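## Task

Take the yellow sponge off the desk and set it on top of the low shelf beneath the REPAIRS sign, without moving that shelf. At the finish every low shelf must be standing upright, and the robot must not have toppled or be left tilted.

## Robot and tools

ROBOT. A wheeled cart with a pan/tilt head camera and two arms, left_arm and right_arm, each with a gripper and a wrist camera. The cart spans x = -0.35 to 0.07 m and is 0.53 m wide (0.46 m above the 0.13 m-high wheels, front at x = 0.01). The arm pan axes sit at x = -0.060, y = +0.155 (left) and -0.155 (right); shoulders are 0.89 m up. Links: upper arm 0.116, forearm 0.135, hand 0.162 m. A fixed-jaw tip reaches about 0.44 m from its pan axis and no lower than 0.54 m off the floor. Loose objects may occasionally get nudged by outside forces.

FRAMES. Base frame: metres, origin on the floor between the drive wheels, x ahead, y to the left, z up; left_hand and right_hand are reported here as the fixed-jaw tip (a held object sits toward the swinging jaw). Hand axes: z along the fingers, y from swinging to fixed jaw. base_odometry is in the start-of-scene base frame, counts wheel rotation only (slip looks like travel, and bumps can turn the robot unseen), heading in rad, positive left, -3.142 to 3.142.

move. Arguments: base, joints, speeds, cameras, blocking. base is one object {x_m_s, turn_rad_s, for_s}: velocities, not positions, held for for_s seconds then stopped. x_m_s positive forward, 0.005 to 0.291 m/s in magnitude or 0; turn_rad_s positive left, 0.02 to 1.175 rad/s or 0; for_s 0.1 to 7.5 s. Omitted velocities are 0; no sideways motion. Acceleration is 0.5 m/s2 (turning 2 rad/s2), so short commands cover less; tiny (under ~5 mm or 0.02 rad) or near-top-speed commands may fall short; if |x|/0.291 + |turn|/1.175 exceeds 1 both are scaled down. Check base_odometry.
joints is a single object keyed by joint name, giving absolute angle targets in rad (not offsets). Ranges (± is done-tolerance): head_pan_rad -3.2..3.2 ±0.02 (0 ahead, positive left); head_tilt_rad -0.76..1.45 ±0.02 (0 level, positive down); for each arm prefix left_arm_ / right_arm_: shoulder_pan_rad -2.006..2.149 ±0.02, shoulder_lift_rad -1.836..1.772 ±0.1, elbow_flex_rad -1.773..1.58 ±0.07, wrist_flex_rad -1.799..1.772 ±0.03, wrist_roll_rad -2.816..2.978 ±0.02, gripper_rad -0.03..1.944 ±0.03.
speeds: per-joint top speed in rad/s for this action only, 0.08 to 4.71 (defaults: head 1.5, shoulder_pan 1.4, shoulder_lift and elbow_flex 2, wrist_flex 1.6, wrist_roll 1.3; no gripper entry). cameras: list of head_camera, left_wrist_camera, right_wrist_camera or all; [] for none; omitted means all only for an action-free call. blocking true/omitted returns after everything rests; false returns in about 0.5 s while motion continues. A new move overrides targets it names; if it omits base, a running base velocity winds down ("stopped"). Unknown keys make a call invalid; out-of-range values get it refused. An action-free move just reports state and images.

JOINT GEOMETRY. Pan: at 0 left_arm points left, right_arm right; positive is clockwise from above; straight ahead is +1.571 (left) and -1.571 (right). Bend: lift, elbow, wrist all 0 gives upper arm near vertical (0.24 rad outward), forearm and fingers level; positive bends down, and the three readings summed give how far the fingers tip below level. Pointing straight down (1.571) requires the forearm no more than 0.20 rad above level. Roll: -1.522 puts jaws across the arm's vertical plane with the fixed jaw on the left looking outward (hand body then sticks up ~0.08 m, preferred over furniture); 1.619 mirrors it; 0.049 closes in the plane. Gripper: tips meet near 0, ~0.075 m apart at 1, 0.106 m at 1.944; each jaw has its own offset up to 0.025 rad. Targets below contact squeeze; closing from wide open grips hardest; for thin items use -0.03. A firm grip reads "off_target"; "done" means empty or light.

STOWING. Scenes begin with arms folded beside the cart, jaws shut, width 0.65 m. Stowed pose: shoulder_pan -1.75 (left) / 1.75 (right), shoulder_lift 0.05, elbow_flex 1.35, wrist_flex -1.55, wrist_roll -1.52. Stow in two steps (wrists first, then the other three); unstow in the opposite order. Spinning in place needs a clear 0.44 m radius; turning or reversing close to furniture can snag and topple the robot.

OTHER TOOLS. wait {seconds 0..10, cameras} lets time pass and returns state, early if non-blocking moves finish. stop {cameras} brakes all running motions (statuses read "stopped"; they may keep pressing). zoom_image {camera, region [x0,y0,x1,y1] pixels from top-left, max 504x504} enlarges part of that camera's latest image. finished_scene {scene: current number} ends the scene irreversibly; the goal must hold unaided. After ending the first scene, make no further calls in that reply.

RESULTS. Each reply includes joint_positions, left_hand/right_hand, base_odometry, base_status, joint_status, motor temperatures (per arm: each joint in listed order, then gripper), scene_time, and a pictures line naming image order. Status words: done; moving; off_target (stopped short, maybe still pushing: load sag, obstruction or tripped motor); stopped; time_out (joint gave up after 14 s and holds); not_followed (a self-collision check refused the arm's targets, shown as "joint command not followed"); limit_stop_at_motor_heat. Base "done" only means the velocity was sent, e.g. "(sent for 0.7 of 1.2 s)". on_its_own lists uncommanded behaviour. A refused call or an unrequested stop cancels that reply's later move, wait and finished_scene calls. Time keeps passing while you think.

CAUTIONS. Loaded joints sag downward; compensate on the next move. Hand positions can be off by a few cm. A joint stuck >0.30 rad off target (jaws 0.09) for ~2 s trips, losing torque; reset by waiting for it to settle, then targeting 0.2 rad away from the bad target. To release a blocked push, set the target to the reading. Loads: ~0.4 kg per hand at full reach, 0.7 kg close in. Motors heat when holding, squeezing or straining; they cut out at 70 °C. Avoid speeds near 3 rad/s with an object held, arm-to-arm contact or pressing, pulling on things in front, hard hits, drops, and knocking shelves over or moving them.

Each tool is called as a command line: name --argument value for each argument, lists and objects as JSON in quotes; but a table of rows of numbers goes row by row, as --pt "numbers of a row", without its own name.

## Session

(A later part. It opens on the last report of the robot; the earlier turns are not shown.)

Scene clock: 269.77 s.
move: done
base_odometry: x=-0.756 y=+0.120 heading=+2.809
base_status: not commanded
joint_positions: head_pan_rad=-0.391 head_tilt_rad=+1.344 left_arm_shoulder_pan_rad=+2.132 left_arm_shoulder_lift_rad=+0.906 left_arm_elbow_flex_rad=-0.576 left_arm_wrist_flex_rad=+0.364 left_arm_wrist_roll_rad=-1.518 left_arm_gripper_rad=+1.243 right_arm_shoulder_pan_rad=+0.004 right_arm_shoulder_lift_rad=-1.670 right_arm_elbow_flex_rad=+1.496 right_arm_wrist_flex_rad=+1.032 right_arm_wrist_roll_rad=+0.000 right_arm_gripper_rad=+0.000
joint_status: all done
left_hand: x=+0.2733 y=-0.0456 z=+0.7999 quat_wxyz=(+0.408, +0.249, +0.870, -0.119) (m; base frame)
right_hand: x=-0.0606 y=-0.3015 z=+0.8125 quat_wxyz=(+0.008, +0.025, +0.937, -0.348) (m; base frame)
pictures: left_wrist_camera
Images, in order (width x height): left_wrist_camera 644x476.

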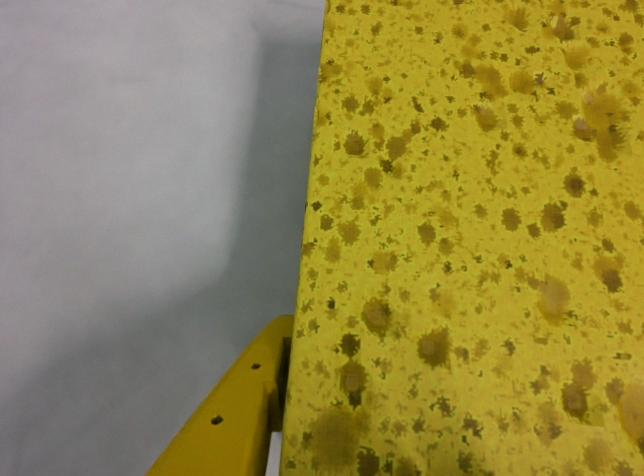

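move --joints '{"left_arm_gripper_rad": 0.55}' --cameras '["left_wrist_camera"]'

Scene clock: 274.67 s.
move: done
base_odometry: x=-0.756 y=+0.120 heading=+2.809
base_status: not commanded
joint_positions: head_pan_rad=-0.391 head_tilt_rad=+1.344 left_arm_shoulder_pan_rad=+2.132 left_arm_shoulder_lift_rad=+0.875 left_arm_elbow_flex_rad=-0.590 left_arm_wrist_flex_rad=+0.346 left_arm_wrist_roll_rad=-1.518 left_arm_gripper_rad=+0.577 right_arm_shoulder_pan_rad=+0.000 right_arm_shoulder_lift_rad=-1.670 right_arm_elbow_flex_rad=+1.496 right_arm_wrist_flex_rad=+1.032 right_arm_wrist_roll_rad=+0.000 right_arm_gripper_rad=+0.000
joint_status: all done
left_hand: x=+0.2786 y=-0.0489 z=+0.8169 quat_wxyz=(+0.435, +0.245, +0.857, -0.126) (m; base frame)
right_hand: x=-0.0600 y=-0.3015 z=+0.8125 quat_wxyz=(+0.009, +0.023, +0.937, -0.348) (m; base frame)
pictures: left_wrist_camera
Images, in order (width x height): left_wrist_camera 644x476.

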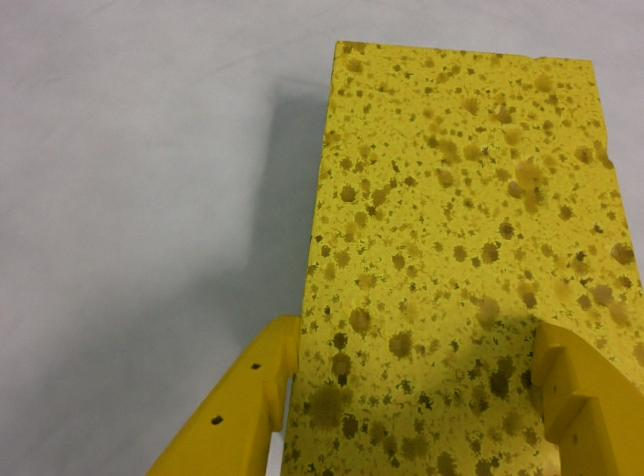

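move --joints '{"left_arm_gripper_rad": 1.944}'

move --joints '{"left_arm_shoulder_lift_rad": 0.975, "left_arm_elbow_flex_rad": -0.61, "left_arm_wrist_flex_rad": 0.29}' --speeds '{"left_arm_shoulder_lift_rad": 0.2, "left_arm_wrist_flex_rad": 0.2}' --cameras '["left_wrist_camera"]'

move --joints '{"left_arm_gripper_rad": 0.6}' --cameras '["left_wrist_camera"]'

Scene clock: 287.80 s.
move: done
base_odometry: x=-0.756 y=+0.120 heading=+2.809
base_status: not commanded
joint_positions: head_pan_rad=-0.391 head_tilt_rad=+1.344 left_arm_shoulder_pan_rad=+2.132 left_arm_shoulder_lift_rad=+0.907 left_arm_elbow_flex_rad=-0.578 left_arm_wrist_flex_rad=+0.358 left_arm_wrist_roll_rad=-1.518 left_arm_gripper_rad=+1.927 right_arm_shoulder_pan_rad=+0.000 right_arm_shoulder_lift_rad=-1.670 right_arm_elbow_flex_rad=+1.496 right_arm_wrist_flex_rad=+1.032 right_arm_wrist_roll_rad=+0.000 right_arm_gripper_rad=+0.000
joint_status: all done
left_hand: x=+0.2739 y=-0.0459 z=+0.8005 quat_wxyz=(+0.411, +0.249, +0.869, -0.119) (m; base frame)
right_hand: x=-0.0600 y=-0.3015 z=+0.8125 quat_wxyz=(+0.009, +0.023, +0.937, -0.348) (m; base frame)
pictures: none

Scene clock: 288.67 s.
move: done
base_odometry: x=-0.756 y=+0.120 heading=+2.809
base_status: not commanded
joint_positions: head_pan_rad=-0.391 head_tilt_rad=+1.344 left_arm_shoulder_pan_rad=+2.132 left_arm_shoulder_lift_rad=+0.990 left_arm_elbow_flex_rad=-0.578 left_arm_wrist_flex_rad=+0.303 left_arm_wrist_roll_rad=-1.518 left_arm_gripper_rad=+1.927 right_arm_shoulder_pan_rad=+0.000 right_arm_shoulder_lift_rad=-1.670 right_arm_elbow_flex_rad=+1.496 right_arm_wrist_flex_rad=+1.032 right_arm_wrist_roll_rad=+0.000 right_arm_gripper_rad=+0.000
joint_status: all done
left_hand: x=+0.2714 y=-0.0443 z=+0.7777 quat_wxyz=(+0.399, +0.250, +0.875, -0.116) (m; base frame)
right_hand: x=-0.0600 y=-0.3015 z=+0.8125 quat_wxyz=(+0.009, +0.023, +0.937, -0.348) (m; base frame)
pictures: left_wrist_camera
Images, in order (width x height): left_wrist_camera 644x476.

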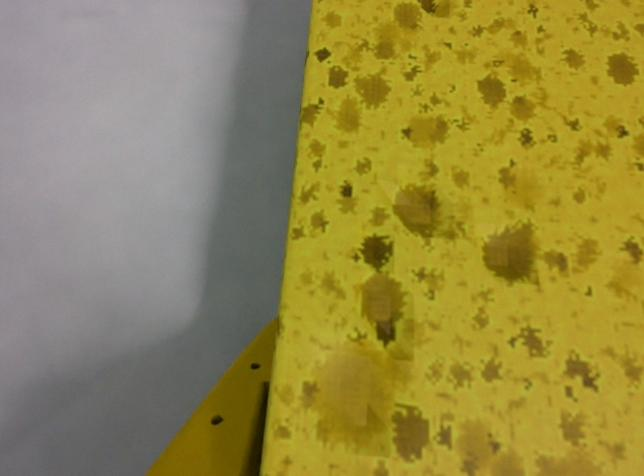

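Scene clock: 290.07 s.
move: done
base_odometry: x=-0.756 y=+0.120 heading=+2.809
base_status: not commanded
joint_positions: head_pan_rad=-0.391 head_tilt_rad=+1.344 left_arm_shoulder_pan_rad=+2.140 left_arm_shoulder_lift_rad=+0.990 left_arm_elbow_flex_rad=-0.579 left_arm_wrist_flex_rad=+0.300 left_arm_wrist_roll_rad=-1.524 left_arm_gripper_rad=+0.606 right_arm_shoulder_pan_rad=+0.000 right_arm_shoulder_lift_rad=-1.670 right_arm_elbow_flex_rad=+1.496 right_arm_wrist_flex_rad=+1.032 right_arm_wrist_roll_rad=+0.000 right_arm_gripper_rad=+0.000
joint_status: all done
left_hand: x=+0.2703 y=-0.0472 z=+0.7784 quat_wxyz=(+0.400, +0.256, +0.872, -0.117) (m; base frame)
right_hand: x=-0.0600 y=-0.3015 z=+0.8125 quat_wxyz=(+0.009, +0.023, +0.937, -0.348) (m; base frame)
pictures: left_wrist_camera
Images, in order (width x height): left_wrist_camera 644x476.

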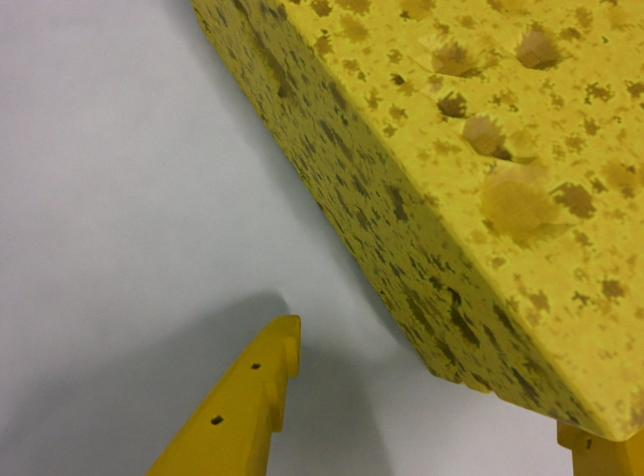

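move --joints '{"left_arm_shoulder_lift_rad": -0.02, "left_arm_elbow_flex_rad": -0.447, "left_arm_wrist_flex_rad": 1.0, "left_arm_gripper_rad": 1.5, "head_tilt_rad": 0.8, "head_pan_rad": 0}'

move --joints '{"left_arm_shoulder_pan_rad": 1.57}' --cameras '["head_camera", "left_wrist_camera"]'

Scene clock: 297.77 s.
move: done
base_odometry: x=-0.756 y=+0.120 heading=+2.809
base_status: not commanded
joint_positions: head_pan_rad=-0.011 head_tilt_rad=+0.814 left_arm_shoulder_pan_rad=+2.140 left_arm_shoulder_lift_rad=+0.030 left_arm_elbow_flex_rad=-0.443 left_arm_wrist_flex_rad=+0.998 left_arm_wrist_roll_rad=-1.526 left_arm_gripper_rad=+1.493 right_arm_shoulder_pan_rad=+0.000 right_arm_shoulder_lift_rad=-1.670 right_arm_elbow_flex_rad=+1.496 right_arm_wrist_flex_rad=+1.032 right_arm_wrist_roll_rad=+0.000 right_arm_gripper_rad=+0.000
joint_status: all done
left_hand: x=+0.2111 y=-0.0093 z=+0.9759 quat_wxyz=(+0.455, +0.249, +0.845, -0.132) (m; base frame)
right_hand: x=-0.0600 y=-0.3015 z=+0.8125 quat_wxyz=(+0.009, +0.023, +0.937, -0.348) (m; base frame)
pictures: none

Scene clock: 298.93 s.
move: done
base_odometry: x=-0.756 y=+0.120 heading=+2.809
base_status: not commanded
joint_positions: head_pan_rad=-0.011 head_tilt_rad=+0.814 left_arm_shoulder_pan_rad=+1.576 left_arm_shoulder_lift_rad=+0.030 left_arm_elbow_flex_rad=-0.443 left_arm_wrist_flex_rad=+0.998 left_arm_wrist_roll_rad=-1.526 left_arm_gripper_rad=+1.493 right_arm_shoulder_pan_rad=+0.000 right_arm_shoulder_lift_rad=-1.670 right_arm_elbow_flex_rad=+1.496 right_arm_wrist_flex_rad=+1.032 right_arm_wrist_roll_rad=+0.000 right_arm_gripper_rad=+0.000
joint_status: all done
left_hand: x=+0.2570 y=+0.1612 z=+0.9759 quat_wxyz=(+0.473, +0.004, +0.881, +0.000) (m; base frame)
right_hand: x=-0.0600 y=-0.3015 z=+0.8125 quat_wxyz=(+0.009, +0.023, +0.937, -0.348) (m; base frame)
pictures: head_camera, left_wrist_camera
Images, in order (width x height): head_camera 644x476, left_wrist_camera 644x476.

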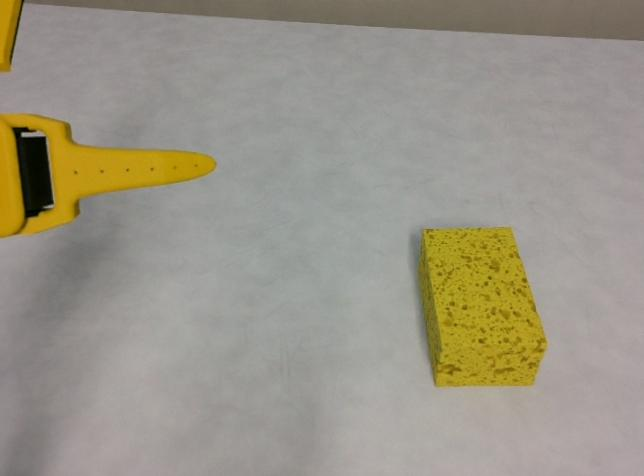

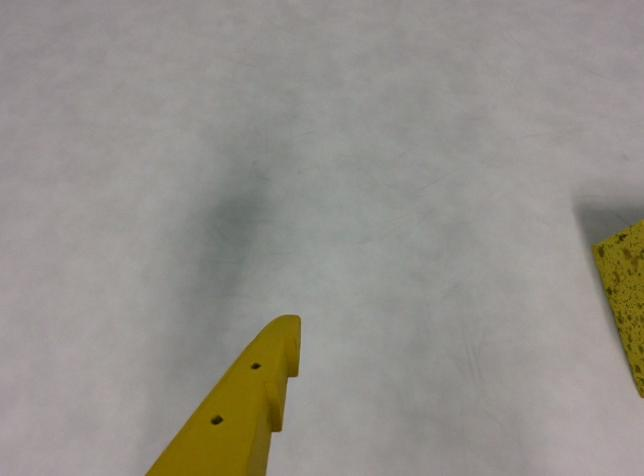

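move --joints '{"right_arm_shoulder_lift_rad": -0.02, "right_arm_elbow_flex_rad": -0.447, "right_arm_wrist_flex_rad": 1.267, "right_arm_wrist_roll_rad": -1.522, "left_arm_shoulder_pan_rad": 0.3, "left_arm_gripper_rad": 0.1}'

move --joints '{"right_arm_shoulder_pan_rad": -1.83, "right_arm_gripper_rad": 1.3}' --cameras '["head_camera", "right_wrist_camera"]'

Scene clock: 319.93 s.
move: done
base_odometry: x=-0.756 y=+0.120 heading=+2.809
base_status: not commanded
joint_positions: head_pan_rad=-0.011 head_tilt_rad=+0.814 left_arm_shoulder_pan_rad=+0.305 left_arm_shoulder_lift_rad=+0.030 left_arm_elbow_flex_rad=-0.443 left_arm_wrist_flex_rad=+0.998 left_arm_wrist_roll_rad=-1.526 left_arm_gripper_rad=+0.106 right_arm_shoulder_pan_rad=+0.001 right_arm_shoulder_lift_rad=-0.016 right_arm_elbow_flex_rad=-0.406 right_arm_wrist_flex_rad=+1.264 right_arm_wrist_roll_rad=-1.514 right_arm_gripper_rad=+0.000
joint_status: all done
left_hand: x=+0.0279 y=+0.4596 z=+0.9759 quat_wxyz=(+0.381, -0.520, +0.711, +0.281) (m; base frame)
right_hand: x=-0.0526 y=-0.4392 z=+0.9471 quat_wxyz=(+0.251, +0.658, +0.663, -0.253) (m; base frame)
pictures: none

Scene clock: 322.00 s.
move: done
base_odometry: x=-0.756 y=+0.120 heading=+2.809
base_status: not commanded
joint_positions: head_pan_rad=-0.011 head_tilt_rad=+0.814 left_arm_shoulder_pan_rad=+0.305 left_arm_shoulder_lift_rad=+0.030 left_arm_elbow_flex_rad=-0.443 left_arm_wrist_flex_rad=+0.998 left_arm_wrist_roll_rad=-1.526 left_arm_gripper_rad=+0.106 right_arm_shoulder_pan_rad=-1.821 right_arm_shoulder_lift_rad=-0.016 right_arm_elbow_flex_rad=-0.406 right_arm_wrist_flex_rad=+1.264 right_arm_wrist_roll_rad=-1.514 right_arm_gripper_rad=+1.290
joint_status: all done
left_hand: x=+0.0279 y=+0.4596 z=+0.9759 quat_wxyz=(+0.381, -0.520, +0.711, +0.281) (m; base frame)
right_hand: x=+0.2135 y=-0.0771 z=+0.9471 quat_wxyz=(+0.354, -0.121, +0.927, +0.043) (m; base frame)
pictures: head_camera, right_wrist_camera
Images, in order (width x height): head_camera 644x476, right_wrist_camera 644x476.

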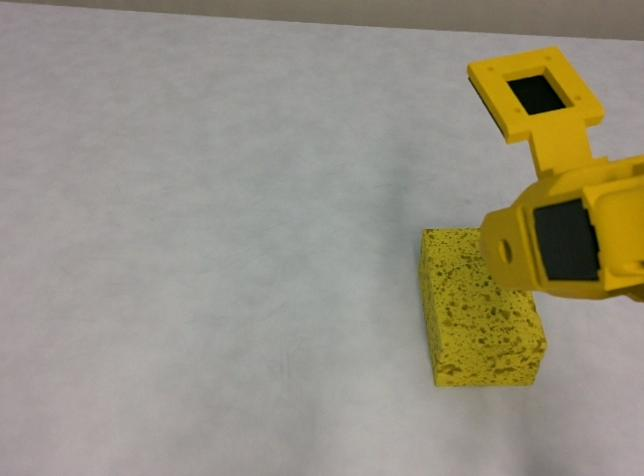

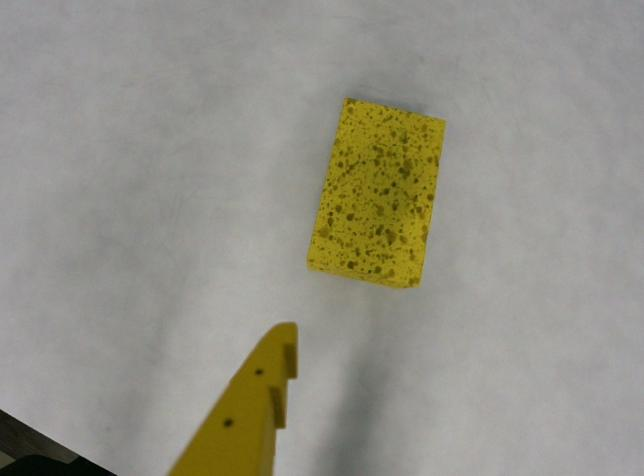

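move --joints '{"right_arm_shoulder_lift_rad": 0.437, "right_arm_elbow_flex_rad": -0.33, "right_arm_wrist_flex_rad": 0.693, "right_arm_gripper_rad": 1.5}' --cameras '["right_wrist_camera"]'

move --joints '{"right_arm_shoulder_lift_rad": 0.55, "right_arm_elbow_flex_rad": -0.2, "right_arm_wrist_flex_rad": 0.44}' --speeds '{"right_arm_shoulder_lift_rad": 0.2, "right_arm_elbow_flex_rad": 0.25, "right_arm_wrist_flex_rad": 0.5}' --cameras '["right_wrist_camera", "head_camera"]'

Scene clock: 338.47 s.
move: done
base_odometry: x=-0.756 y=+0.120 heading=+2.809
base_status: not commanded
joint_positions: head_pan_rad=-0.011 head_tilt_rad=+0.814 left_arm_shoulder_pan_rad=+0.305 left_arm_shoulder_lift_rad=+0.030 left_arm_elbow_flex_rad=-0.443 left_arm_wrist_flex_rad=+0.998 left_arm_wrist_roll_rad=-1.526 left_arm_gripper_rad=+0.106 right_arm_shoulder_pan_rad=-1.823 right_arm_shoulder_lift_rad=+0.452 right_arm_elbow_flex_rad=-0.326 right_arm_wrist_flex_rad=+0.706 right_arm_wrist_roll_rad=-1.514 right_arm_gripper_rad=+1.491
joint_status: all done
left_hand: x=+0.0279 y=+0.4596 z=+0.9759 quat_wxyz=(+0.381, -0.520, +0.711, +0.281) (m; base frame)
right_hand: x=+0.2743 y=-0.0609 z=+0.8525 quat_wxyz=(+0.359, -0.121, +0.924, +0.044) (m; base frame)
pictures: right_wrist_camera
Images, in order (width x height): right_wrist_camera 644x476.

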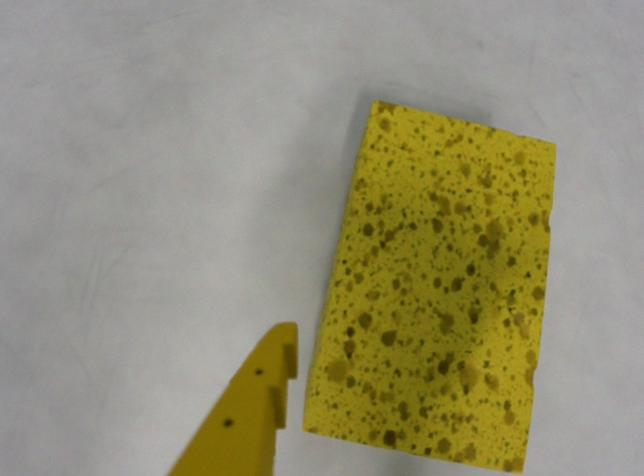

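Scene clock: 339.53 s.
move: done
base_odometry: x=-0.756 y=+0.120 heading=+2.809
base_status: not commanded
joint_positions: head_pan_rad=-0.011 head_tilt_rad=+0.814 left_arm_shoulder_pan_rad=+0.305 left_arm_shoulder_lift_rad=+0.030 left_arm_elbow_flex_rad=-0.443 left_arm_wrist_flex_rad=+0.998 left_arm_wrist_roll_rad=-1.526 left_arm_gripper_rad=+0.106 right_arm_shoulder_pan_rad=-1.823 right_arm_shoulder_lift_rad=+0.564 right_arm_elbow_flex_rad=-0.199 right_arm_wrist_flex_rad=+0.452 right_arm_wrist_roll_rad=-1.514 right_arm_gripper_rad=+1.491
joint_status: all done
left_hand: x=+0.0279 y=+0.4596 z=+0.9759 quat_wxyz=(+0.381, -0.520, +0.711, +0.281) (m; base frame)
right_hand: x=+0.2787 y=-0.0598 z=+0.8136 quat_wxyz=(+0.365, -0.121, +0.922, +0.045) (m; base frame)
pictures: head_camera, right_wrist_camera
Images, in order (width x height): head_camera 644x476, right_wrist_camera 644x476.

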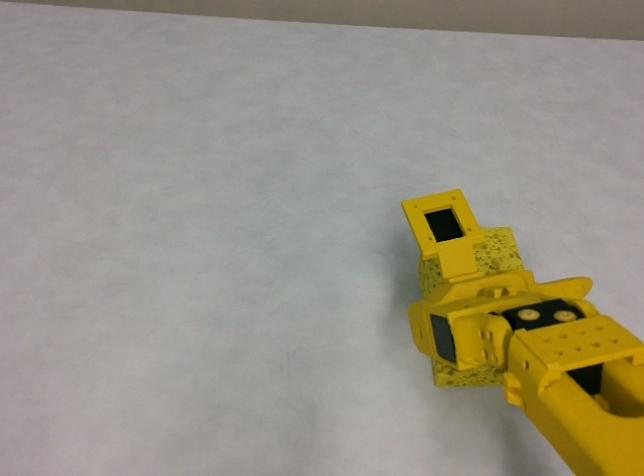

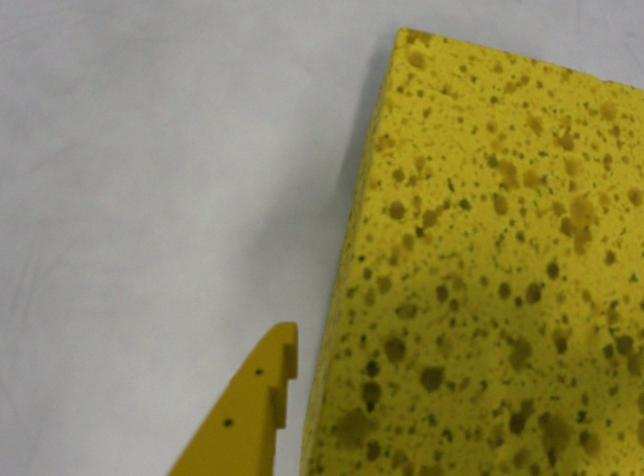

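move --joints '{"right_arm_shoulder_lift_rad": 0.66, "right_arm_wrist_flex_rad": 0.34, "right_arm_gripper_rad": 1.7}' --speeds '{"right_arm_shoulder_lift_rad": 0.2, "right_arm_wrist_flex_rad": 0.2}' --cameras '["right_wrist_camera"]'

move --joints '{"right_arm_gripper_rad": 0.6}' --cameras '["right_wrist_camera", "head_camera"]'

Scene clock: 348.23 s.
move: done
base_odometry: x=-0.756 y=+0.120 heading=+2.809
base_status: not commanded
joint_positions: head_pan_rad=-0.011 head_tilt_rad=+0.814 left_arm_shoulder_pan_rad=+0.305 left_arm_shoulder_lift_rad=+0.030 left_arm_elbow_flex_rad=-0.443 left_arm_wrist_flex_rad=+0.998 left_arm_wrist_roll_rad=-1.526 left_arm_gripper_rad=+0.106 right_arm_shoulder_pan_rad=-1.823 right_arm_shoulder_lift_rad=+0.674 right_arm_elbow_flex_rad=-0.199 right_arm_wrist_flex_rad=+0.353 right_arm_wrist_roll_rad=-1.514 right_arm_gripper_rad=+1.690
joint_status: all done
left_hand: x=+0.0279 y=+0.4596 z=+0.9759 quat_wxyz=(+0.381, -0.520, +0.711, +0.281) (m; base frame)
right_hand: x=+0.2802 y=-0.0594 z=+0.7889 quat_wxyz=(+0.360, -0.121, +0.924, +0.044) (m; base frame)
pictures: right_wrist_camera
Images, in order (width x height): right_wrist_camera 644x476.

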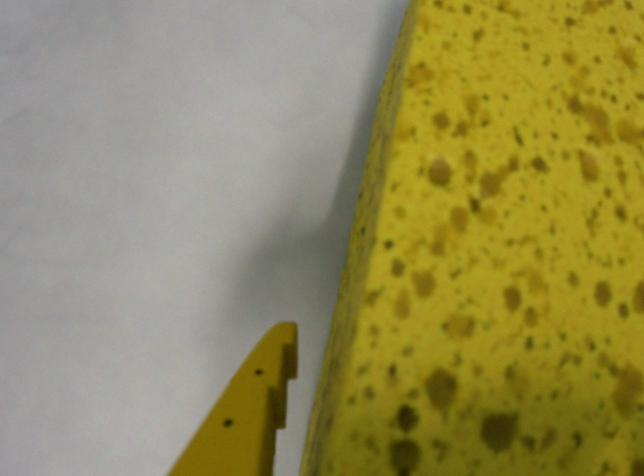

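Scene clock: 349.30 s.
move: off_target
base_odometry: x=-0.756 y=+0.120 heading=+2.809
base_status: not commanded
joint_positions: head_pan_rad=-0.011 head_tilt_rad=+0.814 left_arm_shoulder_pan_rad=+0.304 left_arm_shoulder_lift_rad=+0.030 left_arm_elbow_flex_rad=-0.443 left_arm_wrist_flex_rad=+0.998 left_arm_wrist_roll_rad=-1.526 left_arm_gripper_rad=+0.106 right_arm_shoulder_pan_rad=-1.823 right_arm_shoulder_lift_rad=+0.665 right_arm_elbow_flex_rad=-0.211 right_arm_wrist_flex_rad=+0.342 right_arm_wrist_roll_rad=-1.514 right_arm_gripper_rad=+0.963
joint_status: right_arm_gripper_rad off_target (ended at +0.964, target +0.600)
left_hand: x=+0.0275 y=+0.4598 z=+0.9759 quat_wxyz=(+0.381, -0.520, +0.711, +0.281) (m; base frame)
right_hand: x=+0.2843 y=-0.0584 z=+0.7959 quat_wxyz=(+0.375, -0.120, +0.918, +0.046) (m; base frame)
pictures: head_camera, right_wrist_camera
Images, in order (width x height): head_camera 644x476, right_wrist_camera 644x476.

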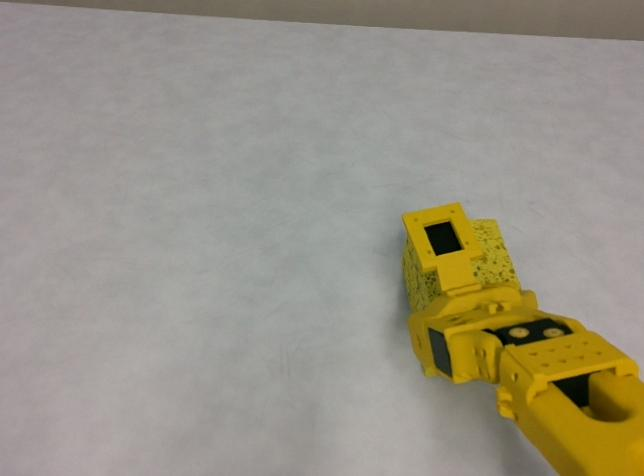

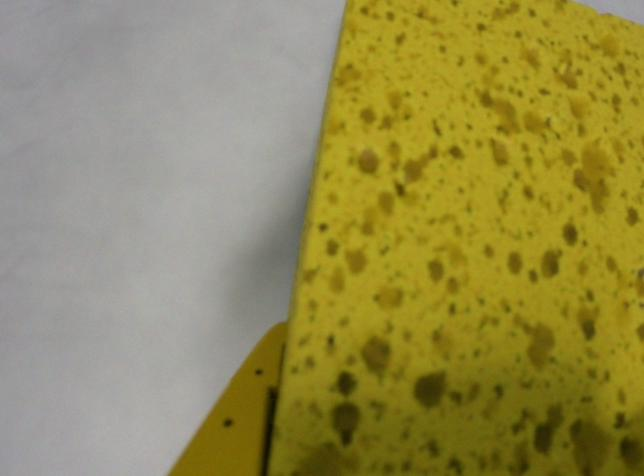

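move --joints '{"right_arm_gripper_rad": 0.87, "right_arm_shoulder_lift_rad": 0.3, "right_arm_elbow_flex_rad": -0.3}' --speeds '{"right_arm_shoulder_lift_rad": 0.6, "right_arm_elbow_flex_rad": 0.4}' --cameras '["right_wrist_camera", "head_camera"]'

Scene clock: 356.30 s.
move: off_target
base_odometry: x=-0.756 y=+0.120 heading=+2.809
base_status: not commanded
joint_positions: head_pan_rad=-0.011 head_tilt_rad=+0.814 left_arm_shoulder_pan_rad=+0.304 left_arm_shoulder_lift_rad=+0.030 left_arm_elbow_flex_rad=-0.443 left_arm_wrist_flex_rad=+0.998 left_arm_wrist_roll_rad=-1.526 left_arm_gripper_rad=+0.106 right_arm_shoulder_pan_rad=-1.831 right_arm_shoulder_lift_rad=+0.374 right_arm_elbow_flex_rad=-0.251 right_arm_wrist_flex_rad=+0.348 right_arm_wrist_roll_rad=-1.525 right_arm_gripper_rad=+0.989
joint_status: right_arm_gripper_rad off_target (ended at +0.989, target +0.870); the others done
left_hand: x=+0.0275 y=+0.4598 z=+0.9759 quat_wxyz=(+0.381, -0.520, +0.711, +0.281) (m; base frame)
right_hand: x=+0.3005 y=-0.0512 z=+0.9043 quat_wxyz=(+0.518, -0.109, +0.845, +0.068) (m; base frame)
pictures: head_camera, right_wrist_camera
Images, in order (width x height): head_camera 644x476, right_wrist_camera 644x476.

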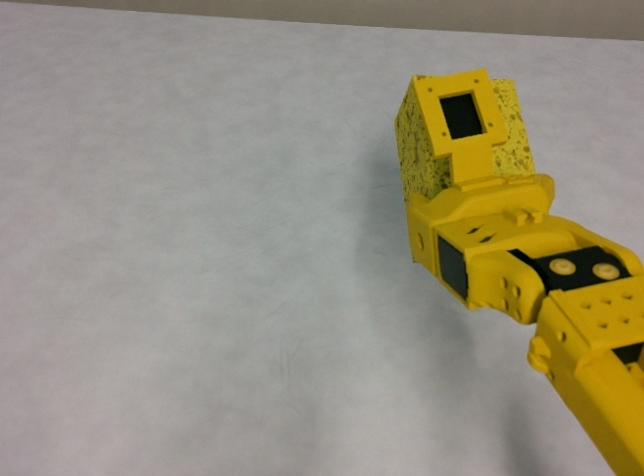

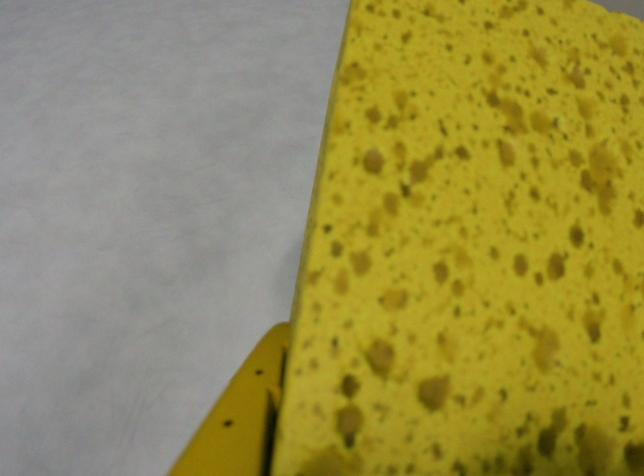

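move --joints '{"right_arm_shoulder_lift_rad": -0.1, "right_arm_elbow_flex_rad": -0.3, "right_arm_wrist_flex_rad": 0.8, "right_arm_shoulder_pan_rad": -1.65}' --speeds '{"right_arm_shoulder_lift_rad": 0.6, "right_arm_elbow_flex_rad": 0.4, "right_arm_wrist_flex_rad": 0.6, "right_arm_shoulder_pan_rad": 0.4}'

move --base '{"x_m_s": -0.24, "for_s": 3.95}' --joints '{"head_pan_rad": 1.3, "head_tilt_rad": -0.1}' --cameras '["head_camera"]'

move --base '{"turn_rad_s": 0.6, "for_s": 2.25}' --joints '{"head_pan_rad": 0, "head_tilt_rad": 0.6}' --cameras '["head_camera"]'

Scene clock: 375.40 s.
move: done
base_odometry: x=-0.756 y=+0.120 heading=+2.809
base_status: not commanded
joint_positions: head_pan_rad=-0.011 head_tilt_rad=+0.814 left_arm_shoulder_pan_rad=+0.304 left_arm_shoulder_lift_rad=+0.030 left_arm_elbow_flex_rad=-0.443 left_arm_wrist_flex_rad=+0.998 left_arm_wrist_roll_rad=-1.526 left_arm_gripper_rad=+0.106 right_arm_shoulder_pan_rad=-1.654 right_arm_shoulder_lift_rad=-0.040 right_arm_elbow_flex_rad=-0.254 right_arm_wrist_flex_rad=+0.799 right_arm_wrist_roll_rad=-1.525 right_arm_gripper_rad=+0.989
joint_status: all done
left_hand: x=+0.0275 y=+0.4598 z=+0.9759 quat_wxyz=(+0.381, -0.520, +0.711, +0.281) (m; base frame)
right_hand: x=+0.2601 y=-0.1205 z=+0.9740 quat_wxyz=(+0.508, -0.035, +0.860, +0.022) (m; base frame)
pictures: none

Scene clock: 380.53 s.
move: done
base_odometry: x=+0.143 y=-0.195 heading=+2.805
base_status: done (sent for 3.97 of 3.97 s)
joint_positions: head_pan_rad=+1.290 head_tilt_rad=-0.090 left_arm_shoulder_pan_rad=+0.304 left_arm_shoulder_lift_rad=+0.030 left_arm_elbow_flex_rad=-0.443 left_arm_wrist_flex_rad=+0.998 left_arm_wrist_roll_rad=-1.526 left_arm_gripper_rad=+0.106 right_arm_shoulder_pan_rad=-1.654 right_arm_shoulder_lift_rad=-0.042 right_arm_elbow_flex_rad=-0.254 right_arm_wrist_flex_rad=+0.799 right_arm_wrist_roll_rad=-1.525 right_arm_gripper_rad=+0.989
joint_status: all done
left_hand: x=+0.0275 y=+0.4598 z=+0.9759 quat_wxyz=(+0.381, -0.520, +0.711, +0.281) (m; base frame)
right_hand: x=+0.2599 y=-0.1205 z=+0.9745 quat_wxyz=(+0.509, -0.035, +0.860, +0.022) (m; base frame)
pictures: head_camera
Images, in order (width x height): head_camera 644x476.

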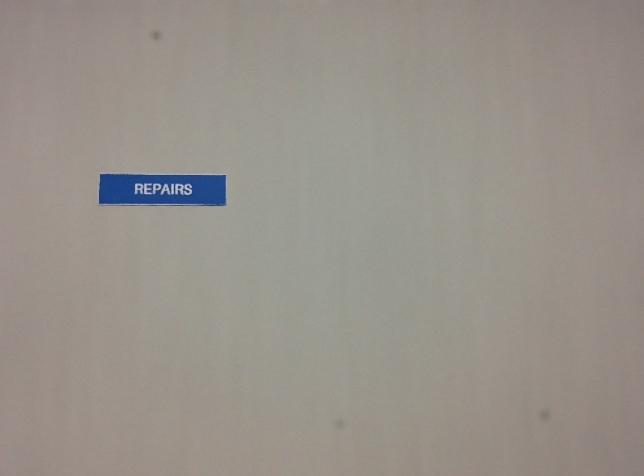

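Scene clock: 383.57 s.
move: done
base_odometry: x=+0.144 y=-0.195 heading=-2.117
base_status: done (sent for 2.27 of 2.27 s)
joint_positions: head_pan_rad=+0.009 head_tilt_rad=+0.593 left_arm_shoulder_pan_rad=+0.304 left_arm_shoulder_lift_rad=+0.030 left_arm_elbow_flex_rad=-0.443 left_arm_wrist_flex_rad=+0.998 left_arm_wrist_roll_rad=-1.526 left_arm_gripper_rad=+0.106 right_arm_shoulder_pan_rad=-1.657 right_arm_shoulder_lift_rad=-0.042 right_arm_elbow_flex_rad=-0.254 right_arm_wrist_flex_rad=+0.799 right_arm_wrist_roll_rad=-1.525 right_arm_gripper_rad=+0.989
joint_status: all done
left_hand: x=+0.0275 y=+0.4598 z=+0.9759 quat_wxyz=(+0.381, -0.520, +0.711, +0.281) (m; base frame)
right_hand: x=+0.2598 y=-0.1195 z=+0.9745 quat_wxyz=(+0.508, -0.036, +0.860, +0.023) (m; base frame)
pictures: head_camera
Images, in order (width x height): head_camera 644x476.

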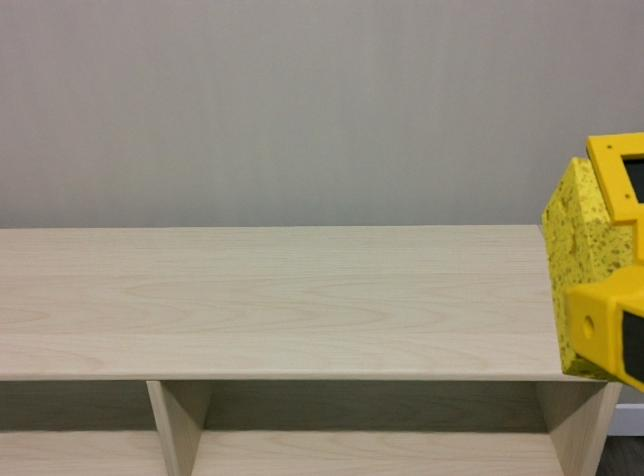

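move --base '{"x_m_s": 0.2, "for_s": 1.75}' --joints '{"head_tilt_rad": 1.1, "head_pan_rad": -0.15}' --cameras '["head_camera", "right_wrist_camera"]'

Scene clock: 407.30 s.
move: done
base_odometry: x=-0.040 y=-0.498 heading=-2.115
base_status: done (sent for 1.77 of 1.77 s)
joint_positions: head_pan_rad=-0.141 head_tilt_rad=+1.094 left_arm_shoulder_pan_rad=+0.298 left_arm_shoulder_lift_rad=+0.030 left_arm_elbow_flex_rad=-0.443 left_arm_wrist_flex_rad=+0.998 left_arm_wrist_roll_rad=-1.526 left_arm_gripper_rad=+0.106 right_arm_shoulder_pan_rad=-1.657 right_arm_shoulder_lift_rad=-0.044 right_arm_elbow_flex_rad=-0.254 right_arm_wrist_flex_rad=+0.799 right_arm_wrist_roll_rad=-1.525 right_arm_gripper_rad=+0.989
joint_status: all done
left_hand: x=+0.0256 y=+0.4603 z=+0.9759 quat_wxyz=(+0.380, -0.522, +0.709, +0.282) (m; base frame)
right_hand: x=+0.2597 y=-0.1196 z=+0.9749 quat_wxyz=(+0.509, -0.036, +0.860, +0.023) (m; base frame)
pictures: head_camera, right_wrist_camera
Images, in order (width x height): head_camera 644x476, right_wrist_camera 644x476.

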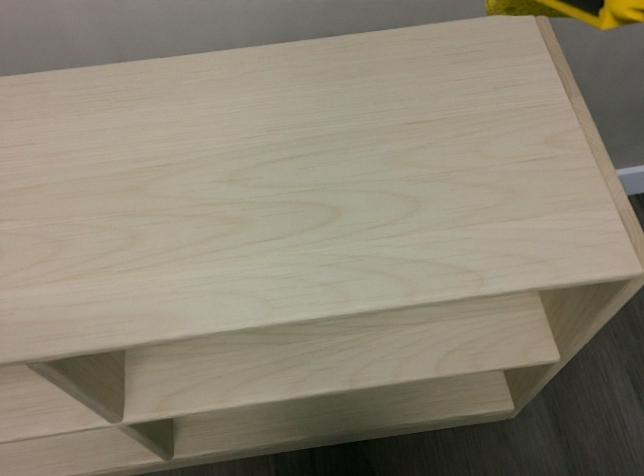

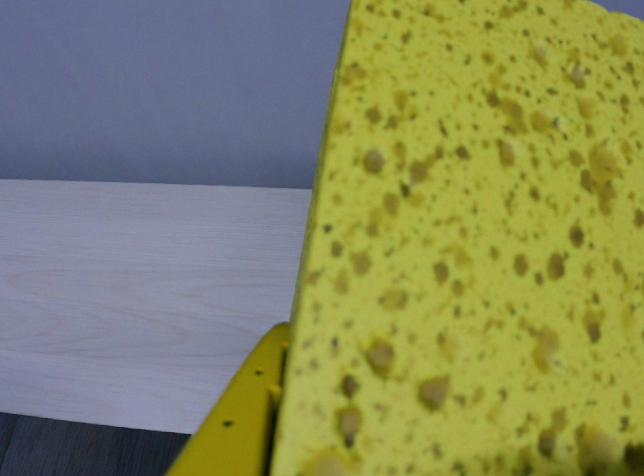

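move --base '{"x_m_s": 0.1, "for_s": 0.5}' --joints '{"right_arm_shoulder_lift_rad": 0.696, "right_arm_elbow_flex_rad": 0.443, "right_arm_wrist_flex_rad": -0.6, "right_arm_shoulder_pan_rad": -1.6}' --speeds '{"right_arm_shoulder_lift_rad": 0.6, "right_arm_elbow_flex_rad": 0.6, "right_arm_wrist_flex_rad": 1.2}'

move --joints '{"right_arm_shoulder_lift_rad": 1.1, "right_arm_elbow_flex_rad": 0.07, "right_arm_wrist_flex_rad": -0.41, "head_pan_rad": -0.4}' --speeds '{"right_arm_shoulder_lift_rad": 0.4, "right_arm_elbow_flex_rad": 0.4, "right_arm_wrist_flex_rad": 0.25}' --cameras '["head_camera", "right_wrist_camera"]'

Scene clock: 420.33 s.
move: done
base_odometry: x=-0.066 y=-0.541 heading=-2.116
base_status: done (sent for 0.5 of 0.5 s)
joint_positions: head_pan_rad=-0.141 head_tilt_rad=+1.094 left_arm_shoulder_pan_rad=+0.295 left_arm_shoulder_lift_rad=+0.030 left_arm_elbow_flex_rad=-0.443 left_arm_wrist_flex_rad=+0.998 left_arm_wrist_roll_rad=-1.526 left_arm_gripper_rad=+0.106 right_arm_shoulder_pan_rad=-1.607 right_arm_shoulder_lift_rad=+0.710 right_arm_elbow_flex_rad=+0.445 right_arm_wrist_flex_rad=-0.583 right_arm_wrist_roll_rad=-1.525 right_arm_gripper_rad=+0.989
joint_status: all done
left_hand: x=+0.0247 y=+0.4606 z=+0.9759 quat_wxyz=(+0.380, -0.523, +0.708, +0.283) (m; base frame)
right_hand: x=+0.2587 y=-0.1359 z=+0.7528 quat_wxyz=(+0.479, -0.015, +0.878, +0.009) (m; base frame)
pictures: none

Scene clock: 421.83 s.
move: done
base_odometry: x=-0.066 y=-0.541 heading=-2.116
base_status: not commanded
joint_positions: head_pan_rad=-0.391 head_tilt_rad=+1.094 left_arm_shoulder_pan_rad=+0.295 left_arm_shoulder_lift_rad=+0.030 left_arm_elbow_flex_rad=-0.443 left_arm_wrist_flex_rad=+0.998 left_arm_wrist_roll_rad=-1.526 left_arm_gripper_rad=+0.106 right_arm_shoulder_pan_rad=-1.607 right_arm_shoulder_lift_rad=+1.115 right_arm_elbow_flex_rad=+0.100 right_arm_wrist_flex_rad=-0.413 right_arm_wrist_roll_rad=-1.525 right_arm_gripper_rad=+0.989
joint_status: all done
left_hand: x=+0.0247 y=+0.4606 z=+0.9759 quat_wxyz=(+0.380, -0.523, +0.708, +0.283) (m; base frame)
right_hand: x=+0.2467 y=-0.1363 z=+0.6783 quat_wxyz=(+0.375, -0.015, +0.927, +0.007) (m; base frame)
pictures: head_camera, right_wrist_camera
Images, in order (width x height): head_camera 644x476, right_wrist_camera 644x476.

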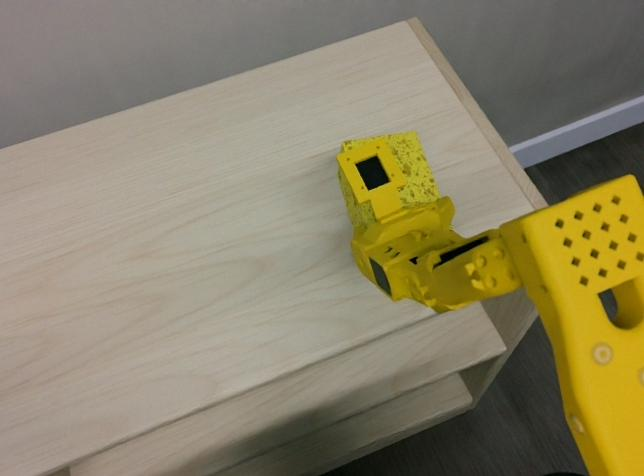

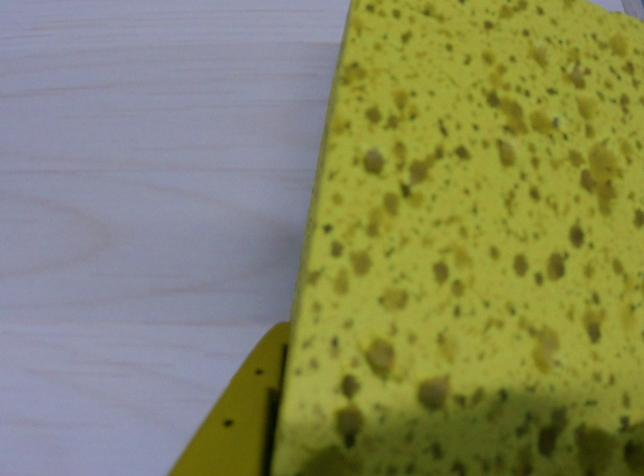

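move --joints '{"right_arm_shoulder_lift_rad": 1.30, "right_arm_elbow_flex_rad": -0.11, "right_arm_wrist_flex_rad": -0.43}' --speeds '{"right_arm_shoulder_lift_rad": 0.2, "right_arm_elbow_flex_rad": 0.2, "right_arm_wrist_flex_rad": 0.1}' --cameras '["head_camera", "right_wrist_camera"]'

Scene clock: 430.17 s.
move: done
base_odometry: x=-0.066 y=-0.541 heading=-2.116
base_status: not commanded
joint_positions: head_pan_rad=-0.391 head_tilt_rad=+1.094 left_arm_shoulder_pan_rad=+0.295 left_arm_shoulder_lift_rad=+0.030 left_arm_elbow_flex_rad=-0.443 left_arm_wrist_flex_rad=+0.998 left_arm_wrist_roll_rad=-1.526 left_arm_gripper_rad=+0.106 right_arm_shoulder_pan_rad=-1.607 right_arm_shoulder_lift_rad=+1.314 right_arm_elbow_flex_rad=-0.079 right_arm_wrist_flex_rad=-0.414 right_arm_wrist_roll_rad=-1.525 right_arm_gripper_rad=+0.989
joint_status: all done
left_hand: x=+0.0247 y=+0.4606 z=+0.9759 quat_wxyz=(+0.380, -0.523, +0.708, +0.283) (m; base frame)
right_hand: x=+0.2447 y=-0.1364 z=+0.6523 quat_wxyz=(+0.366, -0.015, +0.930, +0.007) (m; base frame)
pictures: head_camera, right_wrist_camera
Images, in order (width x height): head_camera 644x476, right_wrist_camera 644x476.

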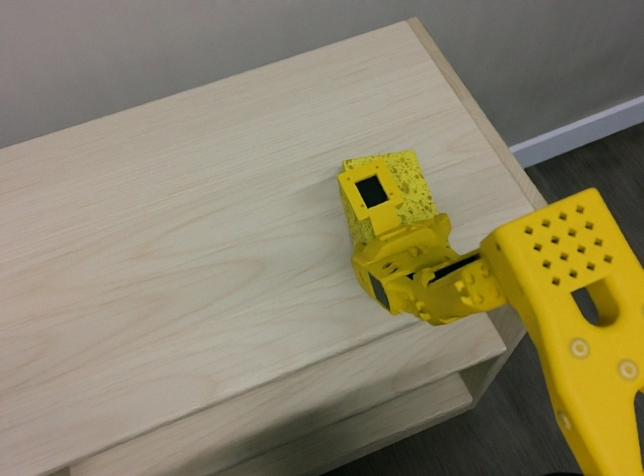

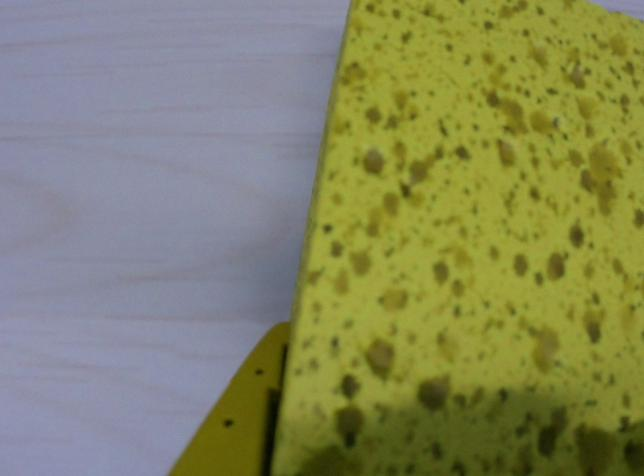

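move --joints '{"right_arm_shoulder_lift_rad": 1.40, "right_arm_elbow_flex_rad": -0.19, "right_arm_wrist_flex_rad": -0.44}' --speeds '{"right_arm_shoulder_lift_rad": 0.2, "right_arm_elbow_flex_rad": 0.2, "right_arm_wrist_flex_rad": 0.1}' --cameras '["right_wrist_camera"]'

move --joints '{"right_arm_shoulder_lift_rad": 1.49, "right_arm_elbow_flex_rad": -0.26, "right_arm_wrist_flex_rad": -0.44}' --speeds '{"right_arm_shoulder_lift_rad": 0.2, "right_arm_elbow_flex_rad": 0.2, "right_arm_wrist_flex_rad": 0.1}' --cameras '["right_wrist_camera", "head_camera"]'

Scene clock: 439.90 s.
move: done
base_odometry: x=-0.066 y=-0.541 heading=-2.116
base_status: not commanded
joint_positions: head_pan_rad=-0.391 head_tilt_rad=+1.094 left_arm_shoulder_pan_rad=+0.295 left_arm_shoulder_lift_rad=+0.030 left_arm_elbow_flex_rad=-0.443 left_arm_wrist_flex_rad=+0.998 left_arm_wrist_roll_rad=-1.526 left_arm_gripper_rad=+0.106 right_arm_shoulder_pan_rad=-1.607 right_arm_shoulder_lift_rad=+1.408 right_arm_elbow_flex_rad=-0.165 right_arm_wrist_flex_rad=-0.428 right_arm_wrist_roll_rad=-1.514 right_arm_gripper_rad=+0.989
joint_status: all done
left_hand: x=+0.0247 y=+0.4606 z=+0.9759 quat_wxyz=(+0.380, -0.523, +0.708, +0.283) (m; base frame)
right_hand: x=+0.2440 y=-0.1364 z=+0.6417 quat_wxyz=(+0.369, -0.020, +0.929, +0.005) (m; base frame)
pictures: right_wrist_camera
Images, in order (width x height): right_wrist_camera 644x476.

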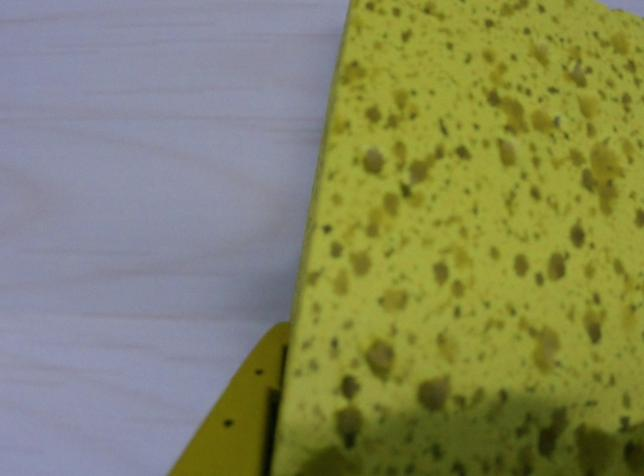

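Scene clock: 440.80 s.
move: done
base_odometry: x=-0.066 y=-0.541 heading=-2.116
base_status: not commanded
joint_positions: head_pan_rad=-0.391 head_tilt_rad=+1.094 left_arm_shoulder_pan_rad=+0.295 left_arm_shoulder_lift_rad=+0.030 left_arm_elbow_flex_rad=-0.443 left_arm_wrist_flex_rad=+0.998 left_arm_wrist_roll_rad=-1.526 left_arm_gripper_rad=+0.106 right_arm_shoulder_pan_rad=-1.605 right_arm_shoulder_lift_rad=+1.475 right_arm_elbow_flex_rad=-0.264 right_arm_wrist_flex_rad=-0.440 right_arm_wrist_roll_rad=-1.514 right_arm_gripper_rad=+0.989
joint_status: all done
left_hand: x=+0.0247 y=+0.4606 z=+0.9759 quat_wxyz=(+0.380, -0.523, +0.708, +0.283) (m; base frame)
right_hand: x=+0.2519 y=-0.1366 z=+0.6403 quat_wxyz=(+0.389, -0.020, +0.921, +0.005) (m; base frame)
pictures: head_camera, right_wrist_camera
Images, in order (width x height): head_camera 644x476, right_wrist_camera 644x476.

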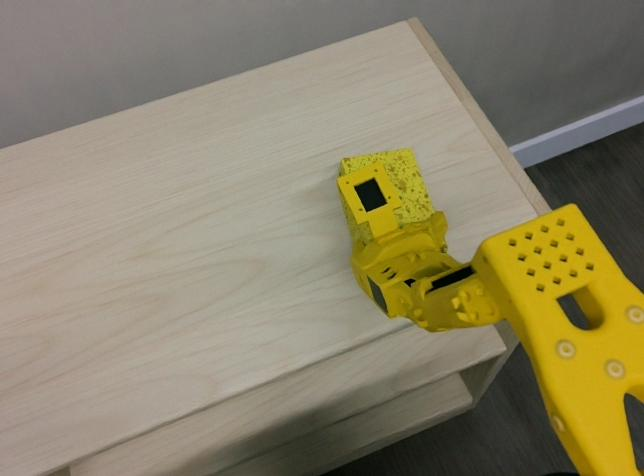

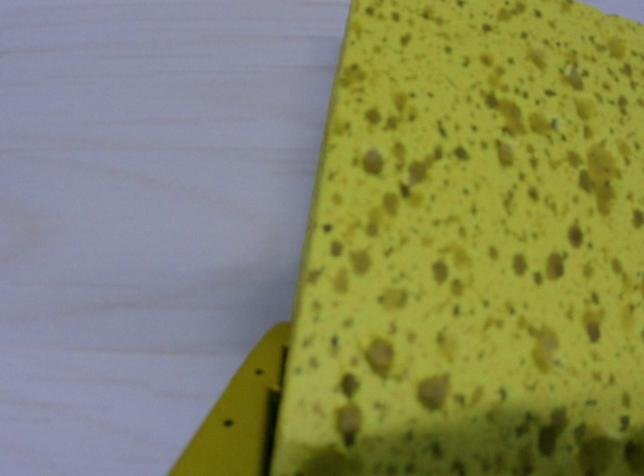

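move --joints '{"right_arm_gripper_rad": 1.4}'

move --joints '{"right_arm_shoulder_lift_rad": 1.1, "right_arm_elbow_flex_rad": 0.07, "right_arm_wrist_flex_rad": -0.41, "right_arm_gripper_rad": 1.6}' --speeds '{"right_arm_shoulder_lift_rad": 0.5, "right_arm_elbow_flex_rad": 0.45, "right_arm_wrist_flex_rad": 0.1}'

move --joints '{"right_arm_shoulder_lift_rad": 0.4, "right_arm_elbow_flex_rad": 0.443, "right_arm_wrist_flex_rad": -0.4}' --cameras '["head_camera", "right_wrist_camera"]'

Scene clock: 451.50 s.
move: done
base_odometry: x=-0.066 y=-0.541 heading=-2.116
base_status: not commanded
joint_positions: head_pan_rad=-0.391 head_tilt_rad=+1.094 left_arm_shoulder_pan_rad=+0.295 left_arm_shoulder_lift_rad=+0.030 left_arm_elbow_flex_rad=-0.443 left_arm_wrist_flex_rad=+0.998 left_arm_wrist_roll_rad=-1.526 left_arm_gripper_rad=+0.106 right_arm_shoulder_pan_rad=-1.608 right_arm_shoulder_lift_rad=+1.500 right_arm_elbow_flex_rad=-0.248 right_arm_wrist_flex_rad=-0.434 right_arm_wrist_roll_rad=-1.514 right_arm_gripper_rad=+1.390
joint_status: all done
left_hand: x=+0.0247 y=+0.4606 z=+0.9759 quat_wxyz=(+0.380, -0.523, +0.708, +0.283) (m; base frame)
right_hand: x=+0.2411 y=-0.1360 z=+0.6304 quat_wxyz=(+0.368, -0.021, +0.930, +0.005) (m; base frame)
pictures: none

Scene clock: 452.83 s.
move: done
base_odometry: x=-0.066 y=-0.541 heading=-2.116
base_status: not commanded
joint_positions: head_pan_rad=-0.391 head_tilt_rad=+1.094 left_arm_shoulder_pan_rad=+0.295 left_arm_shoulder_lift_rad=+0.030 left_arm_elbow_flex_rad=-0.443 left_arm_wrist_flex_rad=+0.998 left_arm_wrist_roll_rad=-1.526 left_arm_gripper_rad=+0.106 right_arm_shoulder_pan_rad=-1.608 right_arm_shoulder_lift_rad=+1.162 right_arm_elbow_flex_rad=+0.068 right_arm_wrist_flex_rad=-0.413 right_arm_wrist_roll_rad=-1.514 right_arm_gripper_rad=+1.591
joint_status: all done
left_hand: x=+0.0247 y=+0.4606 z=+0.9759 quat_wxyz=(+0.380, -0.523, +0.708, +0.283) (m; base frame)
right_hand: x=+0.2439 y=-0.1359 z=+0.6704 quat_wxyz=(+0.368, -0.021, +0.930, +0.005) (m; base frame)
pictures: none

Scene clock: 454.07 s.
move: done
base_odometry: x=-0.066 y=-0.541 heading=-2.116
base_status: not commanded
joint_positions: head_pan_rad=-0.391 head_tilt_rad=+1.094 left_arm_shoulder_pan_rad=+0.295 left_arm_shoulder_lift_rad=+0.030 left_arm_elbow_flex_rad=-0.443 left_arm_wrist_flex_rad=+0.998 left_arm_wrist_roll_rad=-1.526 left_arm_gripper_rad=+0.106 right_arm_shoulder_pan_rad=-1.608 right_arm_shoulder_lift_rad=+0.460 right_arm_elbow_flex_rad=+0.442 right_arm_wrist_flex_rad=-0.404 right_arm_wrist_roll_rad=-1.514 right_arm_gripper_rad=+1.591
joint_status: all done
left_hand: x=+0.0247 y=+0.4606 z=+0.9759 quat_wxyz=(+0.380, -0.523, +0.708, +0.283) (m; base frame)
right_hand: x=+0.2735 y=-0.1348 z=+0.8029 quat_wxyz=(+0.511, -0.020, +0.859, +0.007) (m; base frame)
pictures: head_camera, right_wrist_camera
Images, in order (width x height): head_camera 644x476, right_wrist_camera 644x476.

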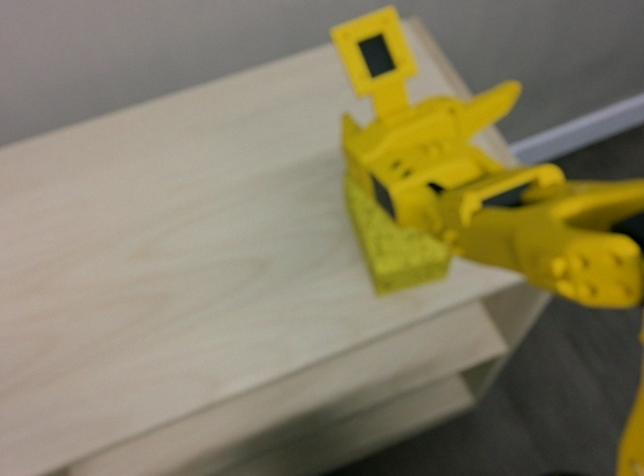

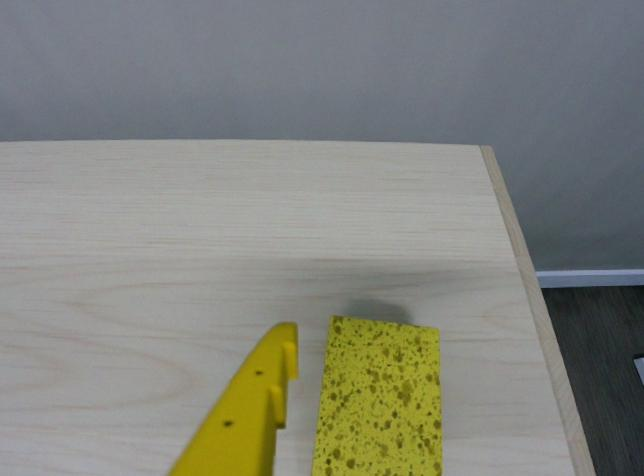

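Placed.

finished_scene --scene 2

The scene is finished: the task was done.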